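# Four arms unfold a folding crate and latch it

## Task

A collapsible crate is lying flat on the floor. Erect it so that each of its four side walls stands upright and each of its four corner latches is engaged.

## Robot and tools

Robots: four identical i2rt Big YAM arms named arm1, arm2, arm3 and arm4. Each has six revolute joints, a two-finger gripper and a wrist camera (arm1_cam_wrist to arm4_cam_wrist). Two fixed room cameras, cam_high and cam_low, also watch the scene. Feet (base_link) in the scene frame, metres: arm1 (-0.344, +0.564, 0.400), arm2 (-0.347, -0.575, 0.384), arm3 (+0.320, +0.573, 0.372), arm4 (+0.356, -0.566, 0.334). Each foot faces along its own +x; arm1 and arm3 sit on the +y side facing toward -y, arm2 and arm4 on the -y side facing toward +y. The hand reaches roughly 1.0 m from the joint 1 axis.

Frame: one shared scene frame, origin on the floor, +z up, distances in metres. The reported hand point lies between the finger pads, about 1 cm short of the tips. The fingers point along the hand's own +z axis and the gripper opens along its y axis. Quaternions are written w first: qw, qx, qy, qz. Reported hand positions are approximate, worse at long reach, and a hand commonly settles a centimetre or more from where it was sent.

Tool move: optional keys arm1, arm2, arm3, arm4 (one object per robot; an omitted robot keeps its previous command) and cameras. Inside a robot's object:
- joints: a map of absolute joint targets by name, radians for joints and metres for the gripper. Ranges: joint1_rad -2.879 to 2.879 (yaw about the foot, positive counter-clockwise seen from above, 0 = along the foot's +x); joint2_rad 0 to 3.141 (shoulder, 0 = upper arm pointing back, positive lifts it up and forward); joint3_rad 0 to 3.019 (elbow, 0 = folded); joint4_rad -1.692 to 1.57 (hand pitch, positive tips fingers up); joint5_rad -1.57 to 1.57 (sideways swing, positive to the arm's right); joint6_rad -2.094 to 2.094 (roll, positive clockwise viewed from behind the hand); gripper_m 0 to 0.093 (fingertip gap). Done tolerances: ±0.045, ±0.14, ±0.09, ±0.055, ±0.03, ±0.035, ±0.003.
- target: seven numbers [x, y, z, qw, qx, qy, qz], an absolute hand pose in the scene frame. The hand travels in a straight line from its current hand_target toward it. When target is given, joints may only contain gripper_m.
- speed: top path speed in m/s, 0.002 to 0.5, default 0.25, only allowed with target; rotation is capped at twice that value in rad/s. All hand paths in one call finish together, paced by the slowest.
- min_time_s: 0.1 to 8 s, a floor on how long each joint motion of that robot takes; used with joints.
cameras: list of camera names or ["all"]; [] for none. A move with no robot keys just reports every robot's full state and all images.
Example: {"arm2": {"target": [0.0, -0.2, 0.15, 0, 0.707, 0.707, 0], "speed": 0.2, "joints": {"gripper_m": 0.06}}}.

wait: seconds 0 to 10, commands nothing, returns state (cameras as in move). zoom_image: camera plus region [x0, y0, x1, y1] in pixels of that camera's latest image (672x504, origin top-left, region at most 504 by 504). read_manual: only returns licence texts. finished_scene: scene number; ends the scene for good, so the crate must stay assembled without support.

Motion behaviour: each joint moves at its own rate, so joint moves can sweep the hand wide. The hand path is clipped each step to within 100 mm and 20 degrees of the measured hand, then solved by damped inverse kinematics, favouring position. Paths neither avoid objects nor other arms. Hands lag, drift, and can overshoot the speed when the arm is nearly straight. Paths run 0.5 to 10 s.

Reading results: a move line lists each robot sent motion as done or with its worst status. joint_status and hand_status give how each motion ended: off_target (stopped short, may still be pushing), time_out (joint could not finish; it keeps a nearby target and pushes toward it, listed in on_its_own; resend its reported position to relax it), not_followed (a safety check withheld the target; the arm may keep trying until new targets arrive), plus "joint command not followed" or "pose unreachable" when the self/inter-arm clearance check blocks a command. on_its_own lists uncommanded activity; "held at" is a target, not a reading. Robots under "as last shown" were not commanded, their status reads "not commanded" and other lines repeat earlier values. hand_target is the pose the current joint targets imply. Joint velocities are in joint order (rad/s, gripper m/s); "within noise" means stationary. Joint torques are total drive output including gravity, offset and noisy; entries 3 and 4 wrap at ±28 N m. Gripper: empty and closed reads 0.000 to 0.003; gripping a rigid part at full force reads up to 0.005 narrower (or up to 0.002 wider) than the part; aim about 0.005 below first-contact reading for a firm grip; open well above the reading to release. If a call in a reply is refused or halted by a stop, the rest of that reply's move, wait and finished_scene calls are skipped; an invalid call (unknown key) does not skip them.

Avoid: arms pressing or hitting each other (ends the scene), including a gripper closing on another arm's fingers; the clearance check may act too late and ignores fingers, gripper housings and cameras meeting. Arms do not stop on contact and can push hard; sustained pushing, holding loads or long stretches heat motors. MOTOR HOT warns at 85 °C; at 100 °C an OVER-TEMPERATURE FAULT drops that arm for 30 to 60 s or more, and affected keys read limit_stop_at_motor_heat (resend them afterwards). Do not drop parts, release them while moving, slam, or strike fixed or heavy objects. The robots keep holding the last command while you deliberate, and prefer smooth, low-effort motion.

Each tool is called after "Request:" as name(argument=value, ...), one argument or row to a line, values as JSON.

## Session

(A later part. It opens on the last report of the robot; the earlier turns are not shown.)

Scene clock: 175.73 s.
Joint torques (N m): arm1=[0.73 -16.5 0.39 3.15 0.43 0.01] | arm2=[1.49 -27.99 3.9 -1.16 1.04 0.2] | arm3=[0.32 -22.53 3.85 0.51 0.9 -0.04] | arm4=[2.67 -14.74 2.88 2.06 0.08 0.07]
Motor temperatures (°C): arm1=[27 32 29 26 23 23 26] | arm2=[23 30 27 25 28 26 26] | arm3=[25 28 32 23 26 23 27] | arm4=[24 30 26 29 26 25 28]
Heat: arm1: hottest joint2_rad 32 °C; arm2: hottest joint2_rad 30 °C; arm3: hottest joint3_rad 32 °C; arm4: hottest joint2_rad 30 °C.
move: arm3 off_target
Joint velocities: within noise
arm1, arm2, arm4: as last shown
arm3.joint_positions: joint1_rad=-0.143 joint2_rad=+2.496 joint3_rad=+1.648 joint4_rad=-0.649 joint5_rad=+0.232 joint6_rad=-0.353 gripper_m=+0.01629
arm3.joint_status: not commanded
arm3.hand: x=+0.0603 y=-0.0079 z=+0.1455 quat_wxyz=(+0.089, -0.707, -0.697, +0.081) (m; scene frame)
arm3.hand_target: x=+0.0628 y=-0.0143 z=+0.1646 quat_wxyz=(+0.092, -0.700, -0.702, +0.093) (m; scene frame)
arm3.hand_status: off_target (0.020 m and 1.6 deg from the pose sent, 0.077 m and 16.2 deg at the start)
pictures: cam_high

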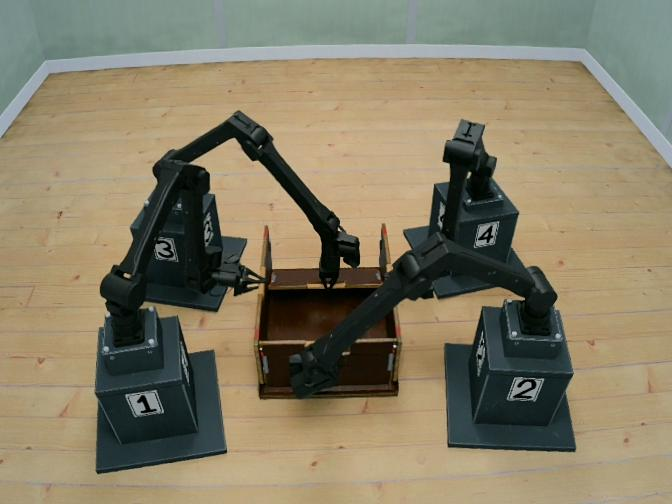

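Tracking well. Continue lifting S+.

Request:
move(
  arm3={"target": [0.0945, -0.016, 0.213, -0.1711, 0.6861, 0.6861, -0.1711], "speed": 0.12},
  cameras=[],
)

Request:
move(
  arm3={"target": [0.138, -0.019, 0.250, -0.2476, 0.6623, 0.6623, -0.2476], "speed": 0.12},
  cameras=[],
)

Request:
move(
  arm3={"target": [0.190, -0.021, 0.273, -0.3210, 0.6300, 0.6300, -0.3210], "speed": 0.12},
  cameras=["cam_high"],
)

Scene clock: 178.40 s.
Joint torques (N m): arm1=[0.67 -16.44 0.43 3.04 0.37 -0.02] | arm2=[1.55 -27.93 3.9 -1.17 1.04 0.2] | arm3=[0.32 -22.83 3.96 0.21 1.01 -0.11] | arm4=[2.73 -14.74 2.86 2.07 0.08 0.07]
Motor temperatures (°C): arm1=[27 32 29 26 23 23 26] | arm2=[23 30 27 25 28 26 26] | arm3=[25 28 32 23 26 23 27] | arm4=[24 30 26 29 26 25 28]
Heat: arm1: hottest joint2_rad 32 °C; arm2: hottest joint2_rad 30 °C; arm3: hottest joint3_rad 32 °C; arm4: hottest joint2_rad 30 °C.
move: arm3 off_target
Joint velocities: within noise
arm1, arm2, arm4: as last shown
arm3.joint_positions: joint1_rad=-0.037 joint2_rad=+2.404 joint3_rad=+1.547 joint4_rad=-0.613 joint5_rad=+0.459 joint6_rad=-0.254 gripper_m=+0.01629
arm3.joint_status: not commanded
arm3.hand: x=+0.0909 y=-0.0083 z=+0.1879 quat_wxyz=(+0.170, -0.696, -0.680, +0.156) (m; scene frame)
arm3.hand_target: x=+0.0938 y=-0.0167 z=+0.2125 quat_wxyz=(+0.171, -0.686, -0.686, +0.172) (m; scene frame)
arm3.hand_status: off_target (0.026 m and 2.1 deg from the pose sent, 0.076 m and 14.3 deg at the start)
pictures: none
No camera images: "cameras" was empty.

Scene clock: 179.93 s.
Joint torques (N m): arm1=[0.67 -16.38 0.46 3 0.4 -0.03] | arm2=[1.49 -27.87 3.9 -1.16 1.04 0.2] | arm3=[0.62 -22.53 4.37 -0.2 1.18 -0.09] | arm4=[2.73 -14.8 2.86 2.06 0.09 0.06]
Motor temperatures (°C): arm1=[27 32 29 26 23 23 26] | arm2=[23 30 27 25 28 26 26] | arm3=[25 28 32 23 26 23 27] | arm4=[24 30 26 29 26 25 28]
Heat: arm1: hottest joint2_rad 32 °C; arm2: hottest joint2_rad 30 °C; arm3: hottest joint3_rad 32 °C; arm4: hottest joint2_rad 30 °C.
move: arm3 off_target
Joint velocities: within noise
arm1, arm2, arm4: as last shown
arm3.joint_positions: joint1_rad=+0.081 joint2_rad=+2.364 joint3_rad=+1.498 joint4_rad=-0.630 joint5_rad=+0.695 joint6_rad=-0.128 gripper_m=+0.01629
arm3.joint_status: not commanded
arm3.hand: x=+0.1294 y=-0.0083 z=+0.2204 quat_wxyz=(+0.248, -0.676, -0.654, +0.234) (m; scene frame)
arm3.hand_target: x=+0.1338 y=-0.0175 z=+0.2488 quat_wxyz=(+0.249, -0.664, -0.660, +0.247) (m; scene frame)
arm3.hand_status: off_target (0.033 m and 2.4 deg from the pose sent, 0.079 m and 14.4 deg at the start)
pictures: none
No camera images: "cameras" was empty.

Scene clock: 181.53 s.
Joint torques (N m): arm1=[0.44 -16.21 0.14 3.04 0.41 0.02] | arm2=[1.44 -27.99 3.92 -1.17 1.04 0.19] | arm3=[0.09 -20.13 6.56 -1.39 1.58 -0.12] | arm4=[2.67 -14.8 2.88 2.06 0.09 0.07]
Motor temperatures (°C): arm1=[27 32 29 26 23 23 26] | arm2=[23 30 27 25 28 26 26] | arm3=[25 28 32 23 26 23 28] | arm4=[24 30 26 29 26 25 28]
Heat: arm1: hottest joint2_rad 32 °C; arm2: hottest joint2_rad 30 °C; arm3: hottest joint3_rad 32 °C; arm4: hottest joint2_rad 30 °C.
move: arm3 off_target
Joint velocities: within noise
arm1, arm2, arm4: as last shown
arm3.joint_positions: joint1_rad=+0.219 joint2_rad=+2.366 joint3_rad=+1.496 joint4_rad=-0.731 joint5_rad=+0.919 joint6_rad=+0.052 gripper_m=+0.01629
arm3.joint_status: not commanded
arm3.hand: x=+0.1842 y=-0.0078 z=+0.2469 quat_wxyz=(+0.314, -0.644, -0.624, +0.312) (m; scene frame)
arm3.hand_target: x=+0.1894 y=-0.0213 z=+0.2722 quat_wxyz=(+0.320, -0.630, -0.630, +0.322) (m; scene frame)
arm3.hand_status: off_target (0.030 m and 2.2 deg from the pose sent, 0.081 m and 14.3 deg at the start)
pictures: cam_high

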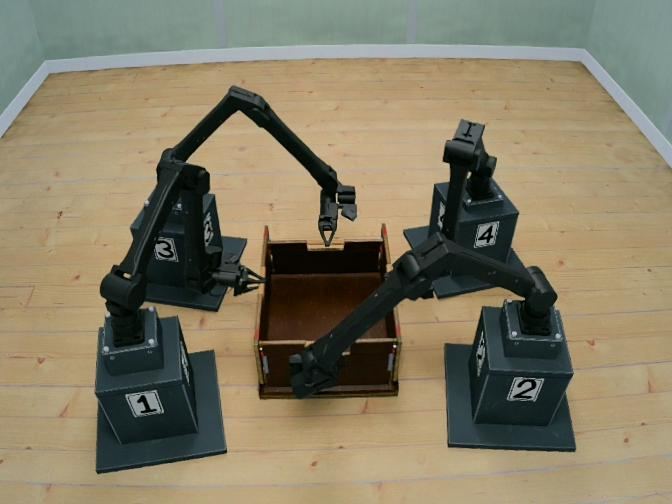

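Request:
move(
  arm3={"target": [0.248, -0.022, 0.280, -0.3851, 0.5930, 0.5930, -0.3851], "speed": 0.1},
  cameras=[],
)

Request:
move(
  arm3={"target": [0.275, -0.024, 0.279, -0.4056, 0.5792, 0.5792, -0.4056], "speed": 0.08},
  cameras=["cam_high", "cam_low"],
)

Request:
zoom_image(
  camera="cam_high",
  region=[255, 215, 335, 275],
)

Request:
zoom_image(
  camera="cam_high",
  region=[325, 215, 405, 275],
)

Scene clock: 184.97 s.
Joint torques (N m): arm1=[0.62 -17.03 0.4 3.15 0.39 -0.01] | arm2=[1.44 -27.99 3.9 -1.16 1.04 0.2] | arm3=[1.08 -20.13 6.98 -2.73 1.58 0.03] | arm4=[2.67 -14.8 2.86 2.04 0.08 0.06]
Motor temperatures (°C): arm1=[27 32 29 26 23 23 26] | arm2=[23 30 27 25 28 26 26] | arm3=[25 29 32 23 27 23 28] | arm4=[24 30 26 29 26 25 28]
Heat: arm1: hottest joint2_rad 32 °C; arm2: hottest joint2_rad 30 °C; arm3: hottest joint3_rad 32 °C; arm4: hottest joint2_rad 30 °C.
move: arm3 off_target
Joint velocities: within noise
arm1, arm2: as last shown
arm3.joint_positions: joint1_rad=+0.330 joint2_rad=+2.458 joint3_rad=+1.610 joint4_rad=-1.018 joint5_rad=+1.108 joint6_rad=+0.348 gripper_m=+0.01629
arm3.joint_status: not commanded
arm3.hand: x=+0.2302 y=-0.0074 z=+0.2566 quat_wxyz=(+0.380, -0.613, -0.583, +0.375) (m; scene frame)
arm3.hand_target: x=+0.2446 y=-0.0218 z=+0.2802 quat_wxyz=(+0.384, -0.594, -0.592, +0.386) (m; scene frame)
arm3.hand_status: off_target (0.033 m and 2.8 deg from the pose sent, 0.073 m and 13.6 deg at the start)
arm4.joint_positions: joint1_rad=+0.855 joint2_rad=+2.341 joint3_rad=+0.842 joint4_rad=+1.083 joint5_rad=+1.037 joint6_rad=-1.197 gripper_m=+0.01623
arm4.joint_status: not commanded
arm4.hand: x=-0.0166 y=-0.1867 z=+0.2424 quat_wxyz=(-0.630, +0.776, -0.009, +0.001) (m; scene frame)
arm4.hand_target: x=-0.0214 y=-0.1913 z=+0.2373 quat_wxyz=(-0.630, +0.776, +0.001, +0.000) (m; scene frame)
arm4.hand_status: not commanded
pictures: none
No camera images: "cameras" was empty.

Scene clock: 186.50 s.
Joint torques (N m): arm1=[0.79 -16.85 0.34 3.04 0.38 0.02] | arm2=[1.49 -27.99 3.9 -1.16 1.04 0.2] | arm3=[2.26 -20.07 7.28 -2.85 0.97 -0.03] | arm4=[2.73 -14.8 2.88 2.06 0.08 0.07]
Motor temperatures (°C): arm1=[27 32 29 26 23 23 26] | arm2=[23 30 27 25 28 26 26] | arm3=[25 29 32 23 27 23 28] | arm4=[24 30 26 29 26 25 28]
Heat: arm1: hottest joint2_rad 32 °C; arm2: hottest joint2_rad 30 °C; arm3: hottest joint3_rad 32 °C; arm4: hottest joint2_rad 30 °C.
move: arm3 off_target
Joint velocities: within noise
arm1, arm2, arm4: as last shown
arm1.joint_positions: joint1_rad=+0.879 joint2_rad=+2.551 joint3_rad=+0.796 joint4_rad=+1.322 joint5_rad=+1.034 joint6_rad=-1.195 gripper_m=+0.01714
arm1.hand: x=-0.0225 y=+0.2128 z=+0.2409 quat_wxyz=(+0.007, -0.002, -0.777, +0.629) (m; scene frame)
arm3.joint_positions: joint1_rad=+0.376 joint2_rad=+2.527 joint3_rad=+1.696 joint4_rad=-1.224 joint5_rad=+1.168 joint6_rad=+0.536 gripper_m=+0.01629
arm3.joint_status: not commanded
arm3.hand: x=+0.2519 y=-0.0065 z=+0.2566 quat_wxyz=(+0.407, -0.596, -0.565, +0.399) (m; scene frame)
arm3.hand_target: x=+0.2744 y=-0.0226 z=+0.2780 quat_wxyz=(+0.405, -0.578, -0.581, +0.406) (m; scene frame)
arm3.hand_status: off_target (0.037 m and 2.6 deg from the pose sent, 0.053 m and 6.0 deg at the start)
pictures: cam_high, cam_low

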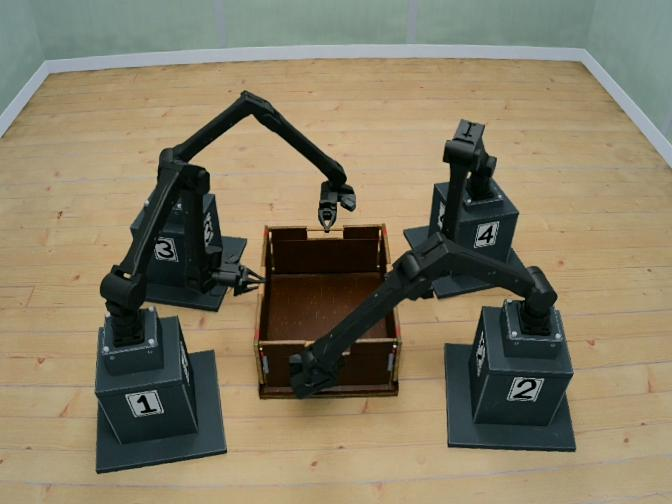

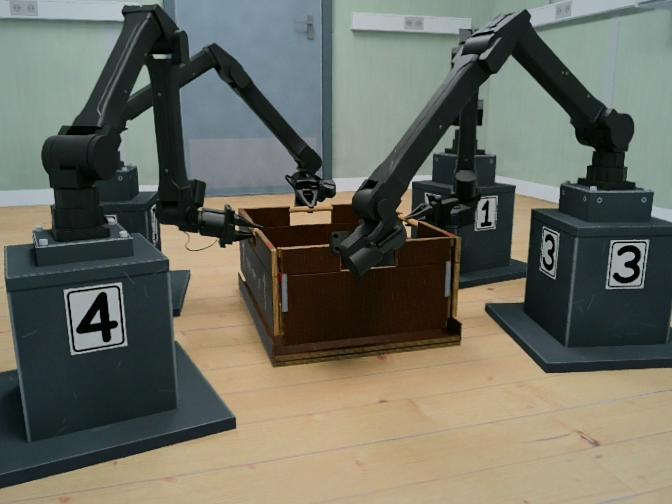

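Scaled by 6.300 from the camera's 672x504 image, which has a finer 960x720 frame.

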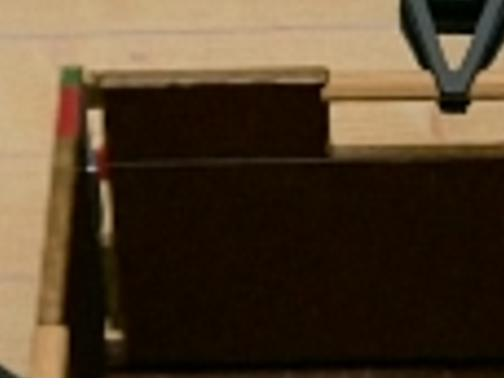

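Scaled by 6.300 from the camera's 672x504 image, which has a finer 960x720 frame.

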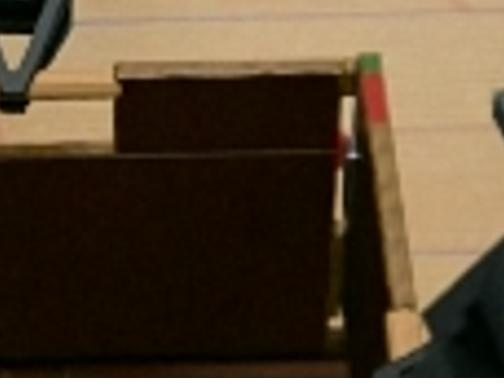

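Request:
move(
  arm3={"target": [0.286, -0.024, 0.277, -0.4056, 0.5792, 0.5792, -0.4056], "speed": 0.08},
  cameras=["cam_high", "cam_low"],
)

Request:
zoom_image(
  camera="cam_high",
  region=[255, 215, 335, 275],
)

Request:
zoom_image(
  camera="cam_high",
  region=[325, 215, 405, 275],
)

Request:
zoom_image(
  camera="cam_low",
  region=[220, 190, 470, 370],
)

Scene clock: 189.67 s.
Joint torques (N m): arm1=[0.91 -16.79 0.43 2.93 0.41 -0.03] | arm2=[1.44 -27.93 3.9 -1.17 1.04 0.2] | arm3=[3.96 -20.66 7.34 -2.95 0.74 0.02] | arm4=[2.67 -14.8 2.88 2.06 0.09 0.06]
Motor temperatures (°C): arm1=[27 32 29 26 23 23 26] | arm2=[23 30 27 25 28 26 26] | arm3=[25 29 32 23 27 23 28] | arm4=[24 30 26 29 26 25 28]
Heat: arm1: hottest joint2_rad 32 °C; arm2: hottest joint2_rad 30 °C; arm3: hottest joint3_rad 32 °C; arm4: hottest joint2_rad 30 °C.
move: arm3 off_target
Joint velocities: within noise
arm1.joint_positions: joint1_rad=+0.879 joint2_rad=+2.551 joint3_rad=+0.796 joint4_rad=+1.322 joint5_rad=+1.034 joint6_rad=-1.195 gripper_m=+0.01714
arm1.joint_status: not commanded
arm1.hand: x=-0.0225 y=+0.2128 z=+0.2409 quat_wxyz=(+0.007, -0.002, -0.777, +0.629) (m; scene frame)
arm1.hand_target: x=-0.0170 y=+0.2154 z=+0.2376 quat_wxyz=(+0.002, +0.003, -0.775, +0.632) (m; scene frame)
arm1.hand_status: not commanded
arm2, arm4: as last shown
arm3.joint_positions: joint1_rad=+0.376 joint2_rad=+2.539 joint3_rad=+1.717 joint4_rad=-1.265 joint5_rad=+1.164 joint6_rad=+0.569 gripper_m=+0.01629
arm3.joint_status: not commanded
arm3.hand: x=+0.2522 y=-0.0068 z=+0.2564 quat_wxyz=(+0.411, -0.598, -0.561, +0.397) (m; scene frame)
arm3.hand_target: x=+0.2855 y=-0.0232 z=+0.2767 quat_wxyz=(+0.403, -0.579, -0.580, +0.407) (m; scene frame)
arm3.hand_status: off_target (0.043 m and 3.2 deg from the pose sent, 0.043 m and 2.6 deg at the start)
pictures: cam_high, cam_low

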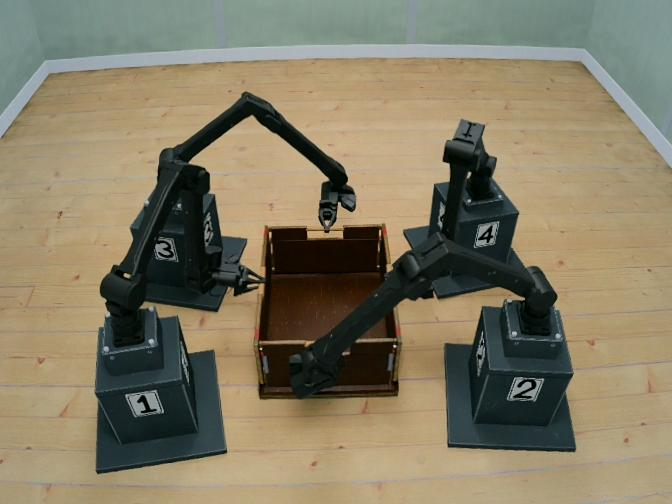

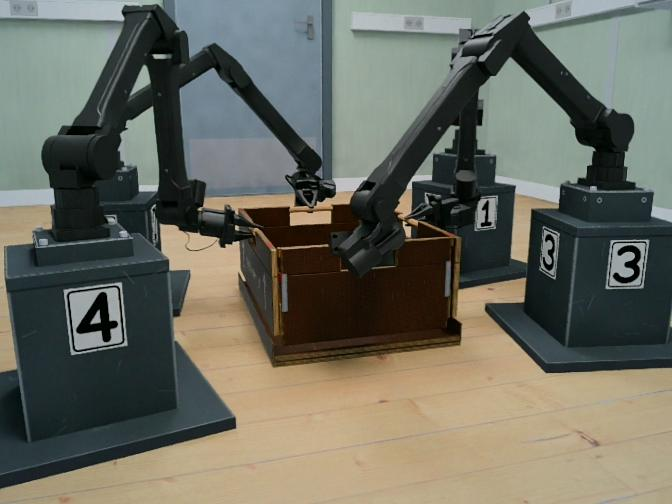

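Scaled by 6.300 from the camera's 672x504 image, which has a finer 960x720 frame.

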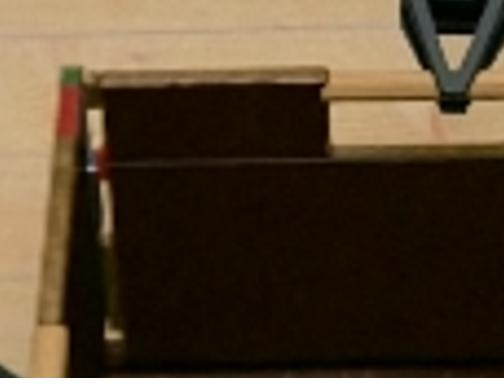

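Scaled by 6.300 from the camera's 672x504 image, which has a finer 960x720 frame.

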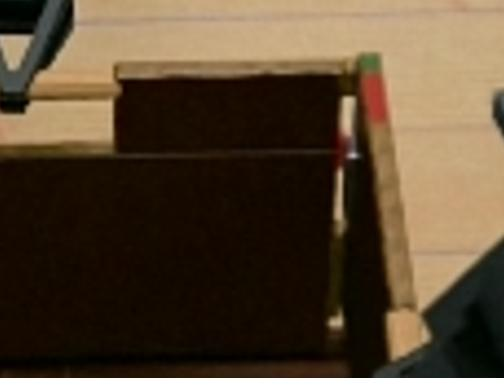

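Scaled by 2.016 from the camera's 672x504 image, which has a finer 960x720 frame.

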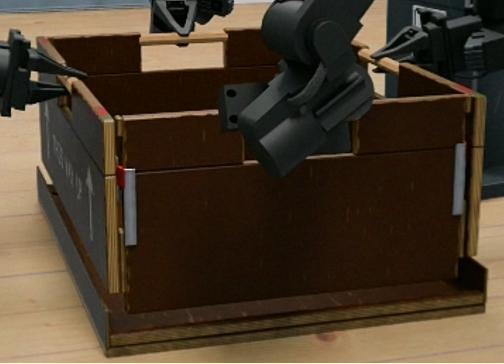

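Request:
zoom_image(
  camera="cam_low",
  region=[255, 225, 315, 285],
)

Request:
zoom_image(
  camera="cam_low",
  region=[410, 215, 480, 285],
)

Scaled by 8.400 from the camera's 672x504 image, which has a finer 960x720 frame.

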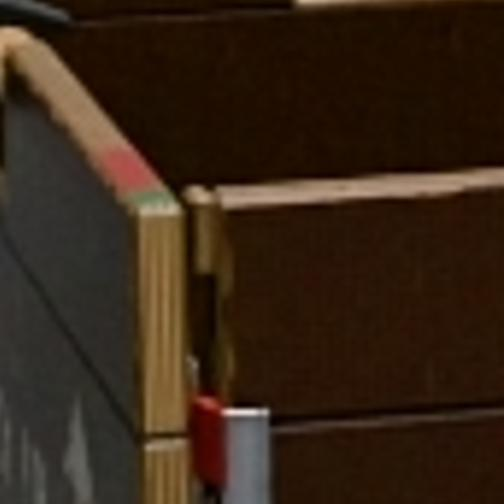

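Scaled by 7.200 from the camera's 672x504 image, which has a finer 960x720 frame.

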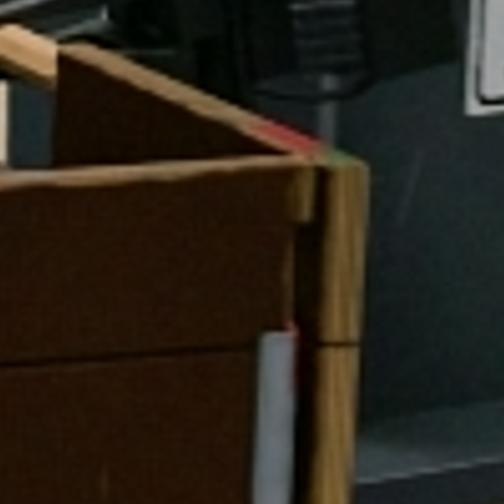

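Request:
move(
  arm1={"target": [-0.017, 0.206, 0.238, 0, 0, 0.776, -0.631], "speed": 0.05},
  arm4={"target": [-0.022, -0.181, 0.2375, -0.630, 0.776, 0, 0], "speed": 0.05},
  arm3={"target": [0.264, -0.022, 0.277, -0.4056, 0.5792, 0.5792, -0.4056], "speed": 0.08},
  arm2={"target": [-0.304, 0.018, 0.278, -0.4056, 0.5792, -0.5792, 0.4056], "speed": 0.08},
  cameras=["cam_high", "cam_low"],
)

Scene clock: 197.13 s.
Joint torques (N m): arm1=[-0.79 -16.85 1.14 2.73 -0.04 0] | arm2=[0.85 -28.28 3.66 -0.84 0.92 0.11] | arm3=[1.44 -22.24 5.12 -0.54 1.31 -0.46] | arm4=[1.2 -14.62 4.07 2.02 -0.2 -0.05]
Motor temperatures (°C): arm1=[27 32 29 26 23 23 26] | arm2=[23 30 26 25 28 26 26] | arm3=[25 30 32 23 27 23 28] | arm4=[24 30 26 29 26 25 28]
Heat: arm1: hottest joint2_rad 32 °C; arm2: hottest joint2_rad 30 °C; arm3: hottest joint3_rad 32 °C; arm4: hottest joint2_rad 30 °C.
move: arm1 done; arm2 off_target; arm3 off_target; arm4 done
Joint velocities: within noise
arm1.joint_positions: joint1_rad=+0.878 joint2_rad=+2.551 joint3_rad=+0.796 joint4_rad=+1.322 joint5_rad=+1.033 joint6_rad=-1.195 gripper_m=+0.01714
arm1.joint_status: not commanded
arm1.hand: x=-0.0228 y=+0.2124 z=+0.2409 quat_wxyz=(+0.006, -0.002, -0.778, +0.629) (m; scene frame)
arm1.hand_target: x=-0.0186 y=+0.2060 z=+0.2386 quat_wxyz=(+0.003, -0.003, -0.775, +0.632) (m; scene frame)
arm1.hand_status: done (0.009 m and 0.8 deg from the pose sent, 0.009 m and 0.8 deg at the start)
arm2.joint_positions: joint1_rad=+0.328 joint2_rad=+2.591 joint3_rad=+1.762 joint4_rad=-1.268 joint5_rad=+1.160 joint6_rad=+0.533 gripper_m=+0.01654
arm2.joint_status: not commanded
arm2.hand: x=-0.2973 y=+0.0110 z=+0.2492 quat_wxyz=(-0.394, +0.582, -0.577, +0.416) (m; scene frame)
arm2.hand_target: x=-0.3046 y=+0.0182 z=+0.2767 quat_wxyz=(-0.405, +0.580, -0.579, +0.405) (m; scene frame)
arm2.hand_status: off_target (0.030 m and 1.9 deg from the pose sent, 0.030 m and 1.9 deg at the start)
arm3.joint_positions: joint1_rad=+0.376 joint2_rad=+2.539 joint3_rad=+1.717 joint4_rad=-1.262 joint5_rad=+1.166 joint6_rad=+0.562 gripper_m=+0.01629
arm3.joint_status: not commanded
arm3.hand: x=+0.2521 y=-0.0073 z=+0.2564 quat_wxyz=(+0.411, -0.597, -0.563, +0.397) (m; scene frame)
arm3.hand_target: x=+0.2639 y=-0.0217 z=+0.2769 quat_wxyz=(+0.408, -0.579, -0.578, +0.406) (m; scene frame)
arm3.hand_status: off_target (0.028 m and 3.0 deg from the pose sent, 0.028 m and 3.2 deg at the start)
arm4.joint_positions: joint1_rad=+0.853 joint2_rad=+2.341 joint3_rad=+0.842 joint4_rad=+1.084 joint5_rad=+1.036 joint6_rad=-1.199 gripper_m=+0.01623
arm4.joint_status: not commanded
arm4.hand: x=-0.0164 y=-0.1861 z=+0.2426 quat_wxyz=(-0.630, +0.776, -0.009, +0.001) (m; scene frame)
arm4.hand_target: x=-0.0203 y=-0.1809 z=+0.2383 quat_wxyz=(-0.632, +0.775, -0.003, +0.003) (m; scene frame)
arm4.hand_status: done (0.009 m and 1.0 deg from the pose sent, 0.009 m and 1.0 deg at the start)
pictures: cam_high, cam_low

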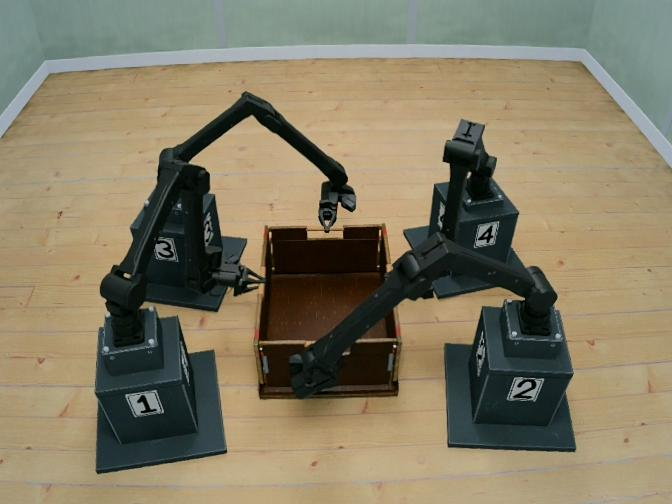

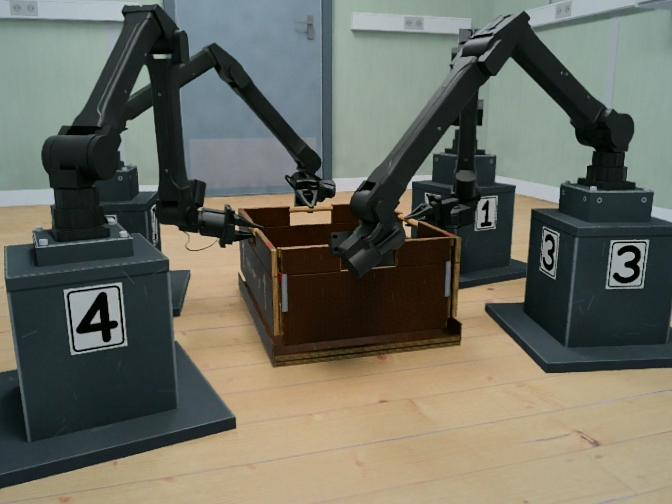

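Request:
move(
  arm1={"target": [-0.017, 0.2105, 0.238, 0, 0, 0.776, -0.631], "speed": 0.05, "joints": {"gripper_m": 0.024}},
  arm4={"target": [-0.022, -0.186, 0.2375, -0.630, 0.776, 0, 0], "speed": 0.05, "joints": {"gripper_m": 0.024}},
  arm3={"target": [0.2565, -0.020, 0.277, -0.4056, 0.5792, 0.5792, -0.4056], "speed": 0.08},
  arm2={"target": [-0.2975, 0.016, 0.276, -0.4056, 0.5792, -0.5792, 0.4056], "speed": 0.08},
  cameras=[],
)

Request:
move(
  arm3={"target": [0.230, -0.018, 0.277, -0.3987, 0.584, 0.584, -0.3987], "speed": 0.05},
  arm2={"target": [-0.272, 0.014, 0.276, -0.3987, 0.584, -0.584, 0.3987], "speed": 0.05},
  cameras=["cam_high", "cam_low"],
)

Scene clock: 201.10 s.
Joint torques (N m): arm1=[-0.15 -17.79 -0.34 2.59 0.27 0.08] | arm2=[-0.03 -28.04 3.34 -0.62 0.88 0.07] | arm3=[-0.38 -21.95 4.48 -0.03 1.22 -0.56] | arm4=[2.26 -14.74 3.38 1.92 0.02 0.04]
Motor temperatures (°C): arm1=[27 32 28 26 23 23 26] | arm2=[23 30 26 25 28 26 26] | arm3=[25 30 32 23 27 23 28] | arm4=[24 30 26 29 26 25 28]
Heat: arm1: hottest joint2_rad 32 °C; arm2: hottest joint2_rad 30 °C; arm3: hottest joint3_rad 32 °C; arm4: hottest joint2_rad 30 °C.
move: arm1 done; arm2 off_target; arm3 off_target; arm4 done
Joint velocities: within noise
arm1.joint_positions: joint1_rad=+0.879 joint2_rad=+2.551 joint3_rad=+0.810 joint4_rad=+1.322 joint5_rad=+1.019 joint6_rad=-1.196 gripper_m=+0.02397
arm1.joint_status: all done
arm1.hand: x=-0.0146 y=+0.2101 z=+0.2411 quat_wxyz=(-0.003, -0.001, -0.777, +0.629) (m; scene frame)
arm1.hand_target: x=-0.0155 y=+0.2111 z=+0.2377 quat_wxyz=(-0.003, +0.003, -0.777, +0.630) (m; scene frame)
arm1.hand_status: done (0.004 m and 0.4 deg from the pose sent, 0.007 m and 0.8 deg at the start)
arm2.joint_positions: joint1_rad=+0.328 joint2_rad=+2.585 joint3_rad=+1.746 joint4_rad=-1.239 joint5_rad=+1.168 joint6_rad=+0.513 gripper_m=+0.01654
arm2.joint_status: not commanded
arm2.hand: x=-0.2967 y=+0.0107 z=+0.2487 quat_wxyz=(-0.397, +0.584, -0.574, +0.414) (m; scene frame)
arm2.hand_target: x=-0.2973 y=+0.0163 z=+0.2748 quat_wxyz=(-0.406, +0.579, -0.579, +0.406) (m; scene frame)
arm2.hand_status: off_target (0.028 m and 1.6 deg from the pose sent, 0.027 m and 1.9 deg at the start)
arm3.joint_positions: joint1_rad=+0.376 joint2_rad=+2.536 joint3_rad=+1.707 joint4_rad=-1.242 joint5_rad=+1.174 joint6_rad=+0.549 gripper_m=+0.01629
arm3.joint_status: not commanded
arm3.hand: x=+0.2516 y=-0.0069 z=+0.2558 quat_wxyz=(+0.411, -0.594, -0.564, +0.400) (m; scene frame)
arm3.hand_target: x=+0.2565 y=-0.0197 z=+0.2768 quat_wxyz=(+0.408, -0.580, -0.577, +0.406) (m; scene frame)
arm3.hand_status: off_target (0.025 m and 2.5 deg from the pose sent, 0.025 m and 3.0 deg at the start)
arm4.joint_positions: joint1_rad=+0.855 joint2_rad=+2.341 joint3_rad=+0.845 joint4_rad=+1.084 joint5_rad=+1.022 joint6_rad=-1.200 gripper_m=+0.02396
arm4.joint_status: all done
arm4.hand: x=-0.0204 y=-0.1862 z=+0.2423 quat_wxyz=(-0.629, +0.777, -0.004, -0.005) (m; scene frame)
arm4.hand_target: x=-0.0247 y=-0.1870 z=+0.2372 quat_wxyz=(-0.629, +0.777, +0.003, -0.004) (m; scene frame)
arm4.hand_status: done (0.005 m and 0.8 deg from the pose sent, 0.008 m and 1.0 deg at the start)
pictures: none
No camera images: "cameras" was empty.

Scene clock: 202.63 s.
Joint torques (N m): arm1=[-0.62 -16.79 -0.14 2.7 0.22 0.07] | arm2=[-2.78 -27.93 3.44 -0.5 0.76 -0.08] | arm3=[-2.37 -22.07 4.7 0.43 1.05 -0.72] | arm4=[2.14 -14.8 3.38 1.92 0.02 0.04]
Motor temperatures (°C): arm1=[27 32 28 26 23 23 26] | arm2=[23 30 26 25 28 26 26] | arm3=[25 30 32 23 27 23 28] | arm4=[24 30 26 29 26 25 28]
Heat: arm1: hottest joint2_rad 32 °C; arm2: hottest joint2_rad 30 °C; arm3: hottest joint3_rad 32 °C; arm4: hottest joint2_rad 30 °C.
move: arm2 off_target; arm3 off_target
Joint velocities: within noise
arm1: as last shown
arm2.joint_positions: joint1_rad=+0.323 joint2_rad=+2.542 joint3_rad=+1.674 joint4_rad=-1.093 joint5_rad=+1.166 joint6_rad=+0.403 gripper_m=+0.01654
arm2.joint_status: not commanded
arm2.hand: x=-0.2941 y=+0.0104 z=+0.2492 quat_wxyz=(-0.401, +0.596, -0.571, +0.397) (m; scene frame)
arm2.hand_target: x=-0.2774 y=+0.0146 z=+0.2754 quat_wxyz=(-0.401, +0.586, -0.582, +0.397) (m; scene frame)
arm2.hand_status: off_target (0.035 m and 2.1 deg from the pose sent, 0.037 m and 2.1 deg at the start)
arm3.joint_positions: joint1_rad=+0.371 joint2_rad=+2.495 joint3_rad=+1.639 joint4_rad=-1.097 joint5_rad=+1.172 joint6_rad=+0.435 gripper_m=+0.01629
arm3.joint_status: not commanded
arm3.hand: x=+0.2491 y=-0.0074 z=+0.2560 quat_wxyz=(+0.394, -0.591, -0.577, +0.404) (m; scene frame)
arm3.hand_target: x=+0.2359 y=-0.0185 z=+0.2768 quat_wxyz=(+0.399, -0.583, -0.584, +0.400) (m; scene frame)
arm3.hand_status: off_target (0.030 m and 1.4 deg from the pose sent, 0.032 m and 2.9 deg at the start)
arm4.joint_positions: joint1_rad=+0.853 joint2_rad=+2.341 joint3_rad=+0.845 joint4_rad=+1.084 joint5_rad=+1.022 joint6_rad=-1.200 gripper_m=+0.02396
arm4.joint_status: not commanded
arm4.hand: x=-0.0198 y=-0.1856 z=+0.2423 quat_wxyz=(-0.629, +0.777, -0.005, -0.005) (m; scene frame)
arm4.hand_target: x=-0.0241 y=-0.1864 z=+0.2372 quat_wxyz=(-0.629, +0.777, +0.003, -0.004) (m; scene frame)
arm4.hand_status: not commanded
pictures: cam_high, cam_low

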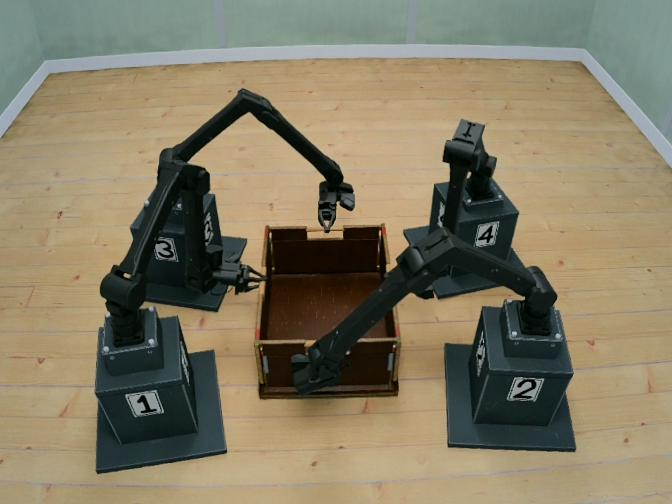

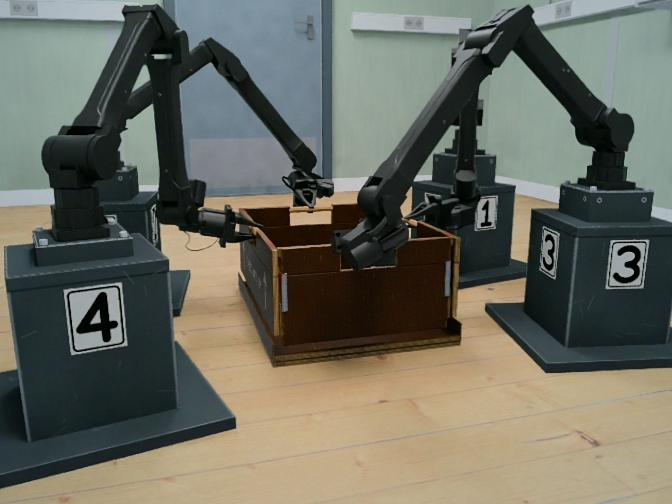

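Request:
move(
  arm3={"target": [0.222, -0.018, 0.277, -0.3987, 0.584, 0.584, -0.3987], "speed": 0.05},
  arm2={"target": [-0.266, 0.014, 0.276, -0.3987, 0.584, -0.584, 0.3987], "speed": 0.05},
  cameras=["cam_high", "cam_low"],
)

Request:
zoom_image(
  camera="cam_high",
  region=[245, 215, 415, 405],
)

Request:
zoom_image(
  camera="cam_low",
  region=[220, 190, 470, 370],
)

Scene clock: 205.57 s.
Joint torques (N m): arm1=[-0.67 -17.2 -0.03 2.65 0.25 0.08] | arm2=[-4.31 -27.69 3.51 -0.34 0.91 -0.11] | arm3=[-4.6 -21.42 4.72 0.55 1.24 -0.79] | arm4=[2.14 -14.8 3.38 1.91 0.02 0.04]
Motor temperatures (°C): arm1=[27 32 28 26 23 23 26] | arm2=[23 31 26 25 28 26 26] | arm3=[25 30 31 23 27 23 28] | arm4=[24 30 26 29 26 25 28]
Heat: arm1: hottest joint2_rad 32 °C; arm2: hottest joint2_rad 31 °C; arm3: hottest joint3_rad 31 °C; arm4: hottest joint2_rad 30 °C.
move: arm2 off_target; arm3 off_target
Joint velocities: within noise
arm1, arm4: as last shown
arm2.joint_positions: joint1_rad=+0.323 joint2_rad=+2.538 joint3_rad=+1.664 joint4_rad=-1.070 joint5_rad=+1.166 joint6_rad=+0.386 gripper_m=+0.01654
arm2.joint_status: not commanded
arm2.hand: x=-0.2941 y=+0.0101 z=+0.2484 quat_wxyz=(-0.401, +0.599, -0.570, +0.395) (m; scene frame)
arm2.hand_target: x=-0.2670 y=+0.0136 z=+0.2740 quat_wxyz=(-0.399, +0.583, -0.585, +0.398) (m; scene frame)
arm2.hand_status: off_target (0.040 m and 2.4 deg from the pose sent, 0.039 m and 2.1 deg at the start)
arm3.joint_positions: joint1_rad=+0.371 joint2_rad=+2.487 joint3_rad=+1.627 joint4_rad=-1.070 joint5_rad=+1.172 joint6_rad=+0.414 gripper_m=+0.01629
arm3.joint_status: not commanded
arm3.hand: x=+0.2491 y=-0.0075 z=+0.2564 quat_wxyz=(+0.391, -0.589, -0.579, +0.405) (m; scene frame)
arm3.hand_target: x=+0.2228 y=-0.0165 z=+0.2773 quat_wxyz=(+0.404, -0.584, -0.582, +0.397) (m; scene frame)
arm3.hand_status: off_target (0.036 m and 1.4 deg from the pose sent, 0.036 m and 1.4 deg at the start)
pictures: cam_high, cam_low

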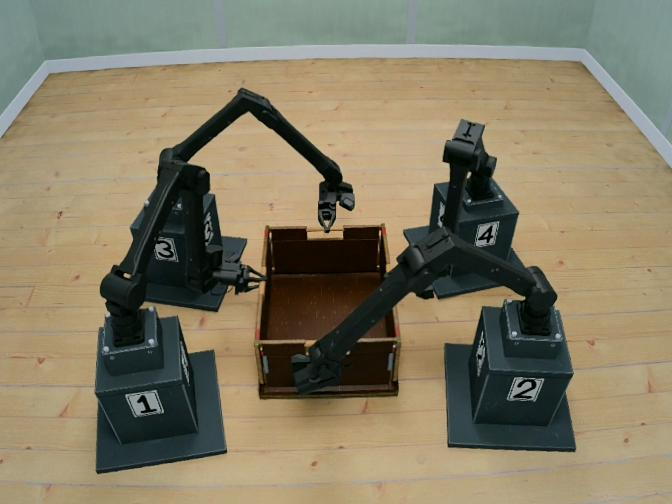

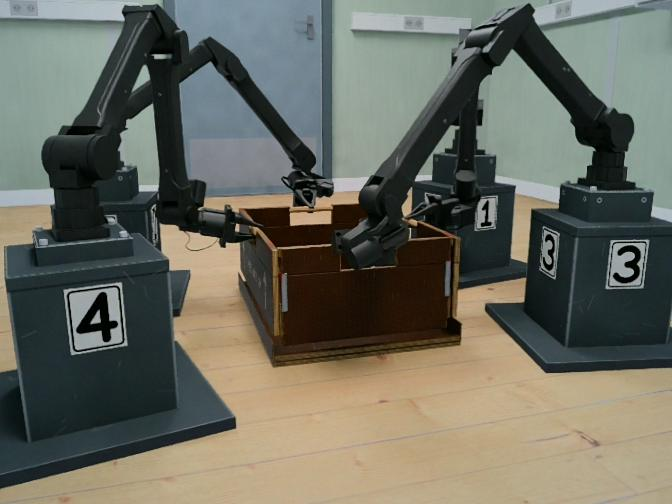

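Scaled by 2.653 from the camera's 672x504 image, which has a finer 960x720 frame.

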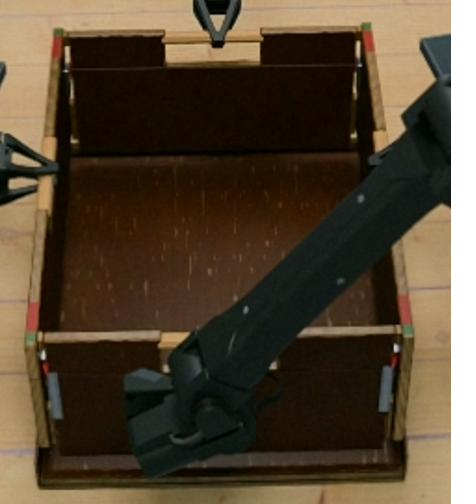

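Scaled by 2.016 from the camera's 672x504 image, which has a finer 960x720 frame.

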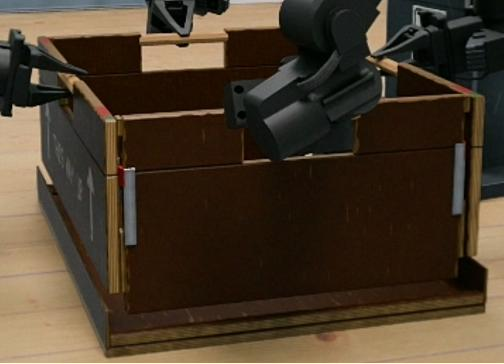

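Request:
move(
  arm3={"target": [0.2535, -0.0165, 0.278, -0.3987, 0.584, 0.584, -0.3987], "speed": 0.08},
  arm2={"target": [-0.2955, 0.0135, 0.275, -0.3987, 0.584, -0.584, 0.3987], "speed": 0.08},
  cameras=[],
)

Request:
move(
  arm1={"joints": {"gripper_m": 0.045}},
  arm4={"joints": {"gripper_m": 0.045}},
  arm2={"joints": {"gripper_m": 0.026}},
  arm3={"joints": {"gripper_m": 0.026}},
  cameras=["cam_high", "cam_low"],
)

Scene clock: 211.23 s.
Joint torques (N m): arm1=[-0.15 -16.5 -0.29 2.59 0.27 0.07] | arm2=[-0.15 -26.58 4.92 -2.43 0.84 0.44] | arm3=[-0.38 -20.78 6.28 -2.45 0.99 -0.01] | arm4=[2.08 -14.74 3.38 1.91 0.01 0.03]
Motor temperatures (°C): arm1=[27 31 28 26 23 23 26] | arm2=[23 31 26 25 28 26 26] | arm3=[25 31 31 23 27 24 28] | arm4=[24 30 26 29 26 25 28]
Heat: arm1: hottest joint2_rad 31 °C; arm2: hottest joint2_rad 31 °C; arm3: hottest joint2_rad 31 °C; arm4: hottest joint2_rad 30 °C.
move: arm2 off_target; arm3 off_target
Joint velocities: within noise
arm1, arm4: as last shown
arm2.joint_positions: joint1_rad=+0.322 joint2_rad=+2.549 joint3_rad=+1.694 joint4_rad=-1.133 joint5_rad=+1.150 joint6_rad=+0.432 gripper_m=+0.01654
arm2.joint_status: not commanded
arm2.hand: x=-0.2945 y=+0.0106 z=+0.2495 quat_wxyz=(-0.393, +0.593, -0.578, +0.398) (m; scene frame)
arm2.hand_target: x=-0.2949 y=+0.0143 z=+0.2743 quat_wxyz=(-0.398, +0.585, -0.583, +0.398) (m; scene frame)
arm2.hand_status: off_target (0.026 m and 1.4 deg from the pose sent, 0.027 m and 2.4 deg at the start)
arm3.joint_positions: joint1_rad=+0.371 joint2_rad=+2.487 joint3_rad=+1.633 joint4_rad=-1.089 joint5_rad=+1.160 joint6_rad=+0.432 gripper_m=+0.01629
arm3.joint_status: not commanded
arm3.hand: x=+0.2499 y=-0.0068 z=+0.2567 quat_wxyz=(+0.390, -0.595, -0.577, +0.401) (m; scene frame)
arm3.hand_target: x=+0.2536 y=-0.0171 z=+0.2774 quat_wxyz=(+0.395, -0.585, -0.584, +0.401) (m; scene frame)
arm3.hand_status: off_target (0.024 m and 1.8 deg from the pose sent, 0.024 m and 1.4 deg at the start)
pictures: none
No camera images: "cameras" was empty.

Scene clock: 211.97 s.
Joint torques (N m): arm1=[-0.09 -17.03 -0.29 2.56 0.26 0.07] | arm2=[-0.09 -26.58 4.85 -0.7 0.86 0.16] | arm3=[0.15 -20.89 6.23 -1.1 0.95 0.04] | arm4=[2.14 -14.8 3.37 1.91 0.01 0.04]
Motor temperatures (°C): arm1=[27 31 28 26 23 23 26] | arm2=[23 31 26 25 28 26 26] | arm3=[25 31 31 23 27 24 28] | arm4=[24 30 26 29 26 25 28]
Heat: arm1: hottest joint2_rad 31 °C; arm2: hottest joint2_rad 31 °C; arm3: hottest joint2_rad 31 °C; arm4: hottest joint2_rad 30 °C.
move: arm1 done; arm2 done; arm3 done; arm4 done
Joint velocities: within noise
arm1.joint_positions: joint1_rad=+0.879 joint2_rad=+2.551 joint3_rad=+0.810 joint4_rad=+1.322 joint5_rad=+1.019 joint6_rad=-1.196 gripper_m=+0.04492
arm1.joint_status: all done
arm1.hand: x=-0.0146 y=+0.2101 z=+0.2411 quat_wxyz=(-0.003, -0.001, -0.777, +0.629) (m; scene frame)
arm1.hand_target: x=-0.0155 y=+0.2111 z=+0.2377 quat_wxyz=(-0.003, +0.003, -0.777, +0.630) (m; scene frame)
arm1.hand_status: not commanded
arm2.joint_positions: joint1_rad=+0.323 joint2_rad=+2.549 joint3_rad=+1.694 joint4_rad=-1.180 joint5_rad=+1.148 joint6_rad=+0.459 gripper_m=+0.02589
arm2.joint_status: all done
arm2.hand: x=-0.2943 y=+0.0044 z=+0.2522 quat_wxyz=(-0.387, +0.593, -0.575, +0.409) (m; scene frame)
arm2.hand_target: x=-0.2958 y=+0.0143 z=+0.2742 quat_wxyz=(-0.398, +0.586, -0.583, +0.398) (m; scene frame)
arm2.hand_status: not commanded
arm3.joint_positions: joint1_rad=+0.371 joint2_rad=+2.487 joint3_rad=+1.635 joint4_rad=-1.124 joint5_rad=+1.163 joint6_rad=+0.417 gripper_m=+0.02590
arm3.joint_status: all done
arm3.hand: x=+0.2491 y=-0.0031 z=+0.2594 quat_wxyz=(+0.405, -0.582, -0.587, +0.391) (m; scene frame)
arm3.hand_target: x=+0.2536 y=-0.0174 z=+0.2776 quat_wxyz=(+0.397, -0.582, -0.586, +0.399) (m; scene frame)
arm3.hand_status: not commanded
arm4.joint_positions: joint1_rad=+0.853 joint2_rad=+2.341 joint3_rad=+0.845 joint4_rad=+1.084 joint5_rad=+1.022 joint6_rad=-1.200 gripper_m=+0.04491
arm4.joint_status: all done
arm4.hand: x=-0.0198 y=-0.1856 z=+0.2423 quat_wxyz=(-0.629, +0.777, -0.005, -0.005) (m; scene frame)
arm4.hand_target: x=-0.0241 y=-0.1864 z=+0.2372 quat_wxyz=(-0.629, +0.777, +0.003, -0.004) (m; scene frame)
arm4.hand_status: not commanded
pictures: cam_high, cam_low

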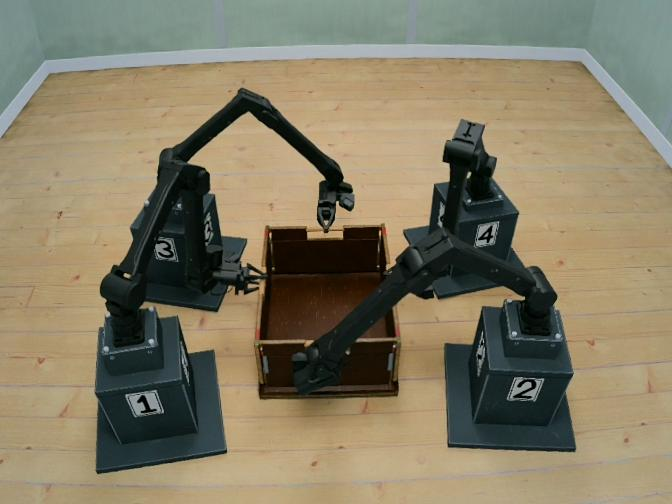

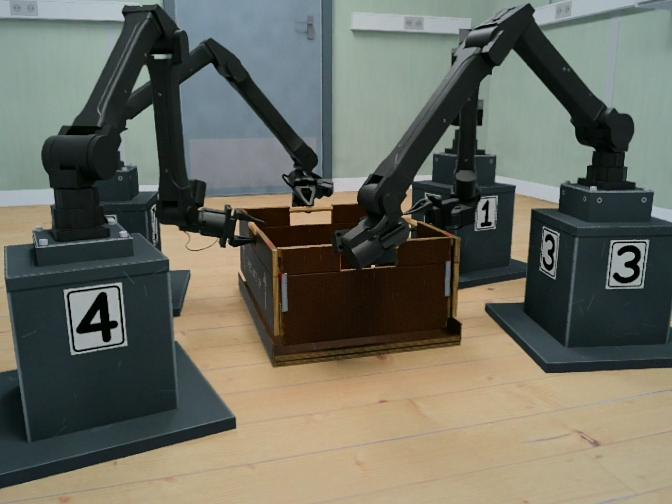

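Walls stay put. Open S grippers, then retreat all arms along their hand axes.

Request:
move(
  arm2={"joints": {"gripper_m": 0.045}},
  arm3={"joints": {"gripper_m": 0.045}},
  arm1={"target": [-0.016, 0.309, 0.262, 0, 0, 0.777, -0.630], "speed": 0.12},
  arm4={"target": [-0.024, -0.286, 0.262, -0.629, 0.777, 0, 0], "speed": 0.12},
  cameras=[],
)

Request:
move(
  arm2={"target": [-0.380, 0.012, 0.310, -0.398, 0.585, -0.583, 0.398], "speed": 0.12},
  arm3={"target": [0.340, -0.0175, 0.314, -0.397, 0.583, 0.585, -0.399], "speed": 0.12},
  cameras=["cam_high", "cam_low"],
)

Request:
zoom_image(
  camera="cam_high",
  region=[245, 215, 415, 405],
)

Request:
zoom_image(
  camera="cam_low",
  region=[220, 190, 470, 370],
)

Scene clock: 216.53 s.
Joint torques (N m): arm1=[0.56 -17.2 -1.14 1.21 0.65 0.28] | arm2=[-0.03 -26.58 4.85 -0.68 0.81 0.16] | arm3=[-0.26 -20.48 6.12 -0.77 0.81 0.04] | arm4=[2.43 -15.21 1.81 0.73 0.35 0.39]
Motor temperatures (°C): arm1=[27 31 28 26 23 23 26] | arm2=[23 32 26 24 28 26 26] | arm3=[25 31 31 23 27 24 28] | arm4=[24 30 26 29 26 25 28]
Heat: arm1: hottest joint2_rad 31 °C; arm2: hottest joint2_rad 32 °C; arm3: hottest joint2_rad 31 °C; arm4: hottest joint2_rad 30 °C.
move: arm1 done; arm2 done; arm3 done; arm4 done
Joint velocities: within noise
arm1.joint_positions: joint1_rad=+1.125 joint2_rad=+2.450 joint3_rad=+0.695 joint4_rad=+1.069 joint5_rad=+1.238 joint6_rad=-0.903 gripper_m=+0.04493
arm1.joint_status: not commanded
arm1.hand: x=-0.0127 y=+0.3040 z=+0.2607 quat_wxyz=(-0.001, -0.002, -0.775, +0.632) (m; scene frame)
arm1.hand_target: x=-0.0124 y=+0.3065 z=+0.2631 quat_wxyz=(-0.003, -0.003, -0.775, +0.632) (m; scene frame)
arm1.hand_status: done (0.006 m and 0.4 deg from the pose sent, 0.101 m and 0.4 deg at the start)
arm2.joint_positions: joint1_rad=+0.323 joint2_rad=+2.549 joint3_rad=+1.694 joint4_rad=-1.183 joint5_rad=+1.150 joint6_rad=+0.461 gripper_m=+0.04486
arm2.joint_status: all done
arm2.hand: x=-0.2941 y=+0.0041 z=+0.2526 quat_wxyz=(-0.388, +0.593, -0.575, +0.409) (m; scene frame)
arm2.hand_target: x=-0.2957 y=+0.0142 z=+0.2743 quat_wxyz=(-0.398, +0.586, -0.583, +0.398) (m; scene frame)
arm2.hand_status: not commanded
arm3.joint_positions: joint1_rad=+0.364 joint2_rad=+2.487 joint3_rad=+1.635 joint4_rad=-1.130 joint5_rad=+1.166 joint6_rad=+0.415 gripper_m=+0.04487
arm3.joint_status: all done
arm3.hand: x=+0.2443 y=-0.0019 z=+0.2602 quat_wxyz=(+0.409, -0.582, -0.586, +0.389) (m; scene frame)
arm3.hand_target: x=+0.2490 y=-0.0168 z=+0.2777 quat_wxyz=(+0.399, -0.584, -0.584, +0.398) (m; scene frame)
arm3.hand_status: not commanded
arm4.joint_positions: joint1_rad=+1.076 joint2_rad=+2.233 joint3_rad=+0.739 joint4_rad=+0.857 joint5_rad=+1.220 joint6_rad=-0.975 gripper_m=+0.04493
arm4.joint_status: not commanded
arm4.hand: x=-0.0247 y=-0.2829 z=+0.2615 quat_wxyz=(-0.631, +0.776, +0.004, +0.004) (m; scene frame)
arm4.hand_target: x=-0.0241 y=-0.2854 z=+0.2627 quat_wxyz=(-0.630, +0.776, +0.001, +0.000) (m; scene frame)
arm4.hand_status: done (0.003 m and 0.6 deg from the pose sent, 0.102 m and 0.8 deg at the start)
pictures: none
No camera images: "cameras" was empty.

Scene clock: 218.37 s.
Joint torques (N m): arm1=[0.26 -17.61 -1.18 1.47 0.67 0.27] | arm2=[-1.03 -25.47 7.01 -1.03 0.35 0.15] | arm3=[0.03 -19.43 7.62 -1.5 0.41 0.27] | arm4=[2.14 -15.27 1.81 0.77 0.35 0.4]
Motor temperatures (°C): arm1=[27 31 28 26 23 23 26] | arm2=[23 32 26 24 28 26 25] | arm3=[25 31 31 23 27 23 28] | arm4=[24 30 26 29 26 25 28]
Heat: arm1: hottest joint2_rad 31 °C; arm2: hottest joint2_rad 32 °C; arm3: hottest joint2_rad 31 °C; arm4: hottest joint2_rad 30 °C.
move: arm2 off_target; arm3 off_target
Joint velocities: within noise
arm1: as last shown
arm1.joint_positions: joint1_rad=+1.125 joint2_rad=+2.450 joint3_rad=+0.695 joint4_rad=+1.069 joint5_rad=+1.238 joint6_rad=-0.902 gripper_m=+0.04493
arm1.hand_target: x=-0.0123 y=+0.3065 z=+0.2631 quat_wxyz=(-0.004, -0.003, -0.775, +0.632) (m; scene frame)
arm2.joint_positions: joint1_rad=+0.451 joint2_rad=+2.549 joint3_rad=+1.802 joint4_rad=-1.538 joint5_rad=+1.087 joint6_rad=+0.725 gripper_m=+0.04486
arm2.joint_status: not commanded
arm2.hand: x=-0.3706 y=-0.0018 z=+0.2936 quat_wxyz=(-0.389, +0.591, -0.572, +0.416) (m; scene frame)
arm2.hand_target: x=-0.3743 y=+0.0116 z=+0.3100 quat_wxyz=(-0.397, +0.583, -0.585, +0.401) (m; scene frame)
arm2.hand_status: off_target (0.023 m and 2.7 deg from the pose sent, 0.104 m and 2.2 deg at the start)
arm3.joint_positions: joint1_rad=+0.509 joint2_rad=+2.487 joint3_rad=+1.776 joint4_rad=-1.518 joint5_rad=+1.106 joint6_rad=+0.687 gripper_m=+0.04487
arm3.joint_status: not commanded
arm3.hand: x=+0.3333 y=-0.0076 z=+0.3091 quat_wxyz=(+0.407, -0.576, -0.589, +0.395) (m; scene frame)
arm3.hand_target: x=+0.3395 y=-0.0176 z=+0.3134 quat_wxyz=(+0.398, -0.583, -0.585, +0.399) (m; scene frame)
arm3.hand_status: off_target (0.013 m and 1.6 deg from the pose sent, 0.111 m and 1.8 deg at the start)
arm4.joint_positions: joint1_rad=+1.074 joint2_rad=+2.233 joint3_rad=+0.739 joint4_rad=+0.857 joint5_rad=+1.220 joint6_rad=-0.975 gripper_m=+0.04493
arm4.joint_status: not commanded
arm4.hand: x=-0.0242 y=-0.2823 z=+0.2615 quat_wxyz=(-0.631, +0.776, +0.003, +0.004) (m; scene frame)
arm4.hand_target: x=-0.0237 y=-0.2848 z=+0.2626 quat_wxyz=(-0.630, +0.776, +0.000, +0.001) (m; scene frame)
arm4.hand_status: not commanded
pictures: cam_high, cam_low

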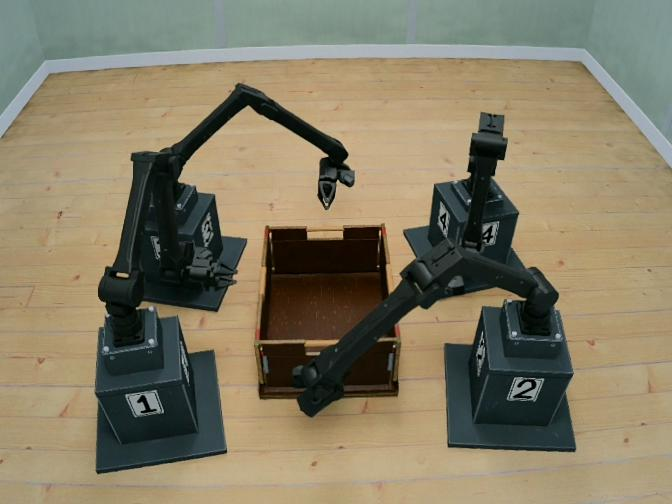

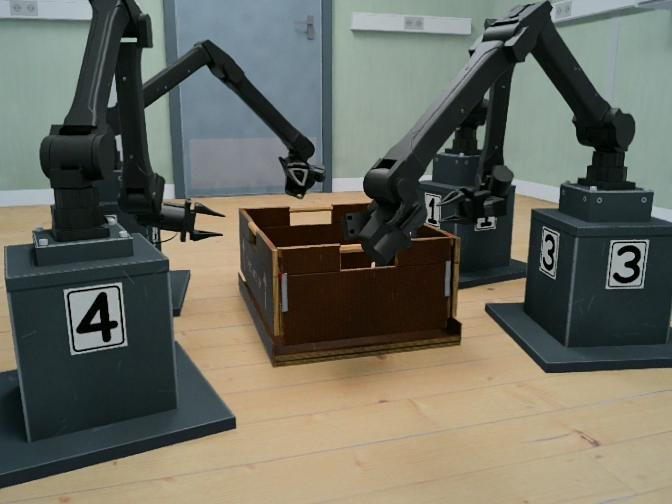

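Scaled by 2.653 from the camera's 672x504 image, which has a finer 960x720 frame.

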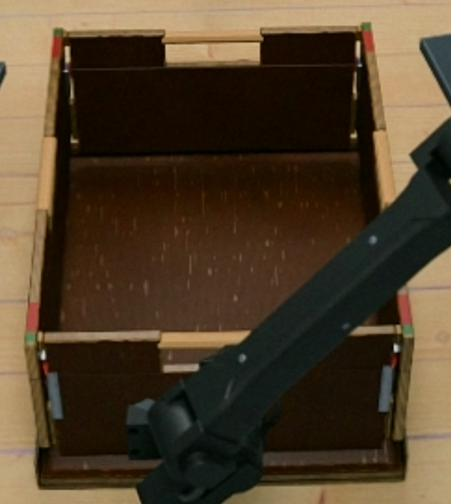

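Scaled by 2.016 from the camera's 672x504 image, which has a finer 960x720 frame.

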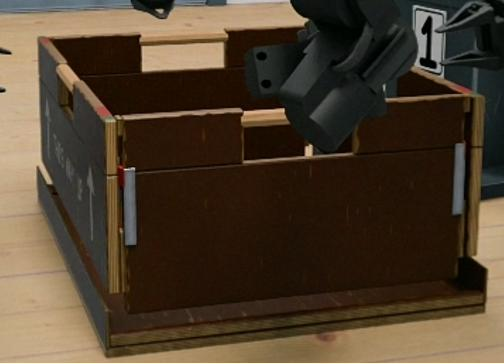

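Request:
finished_scene(
  scene=2,
)

The scene is finished: the task was done.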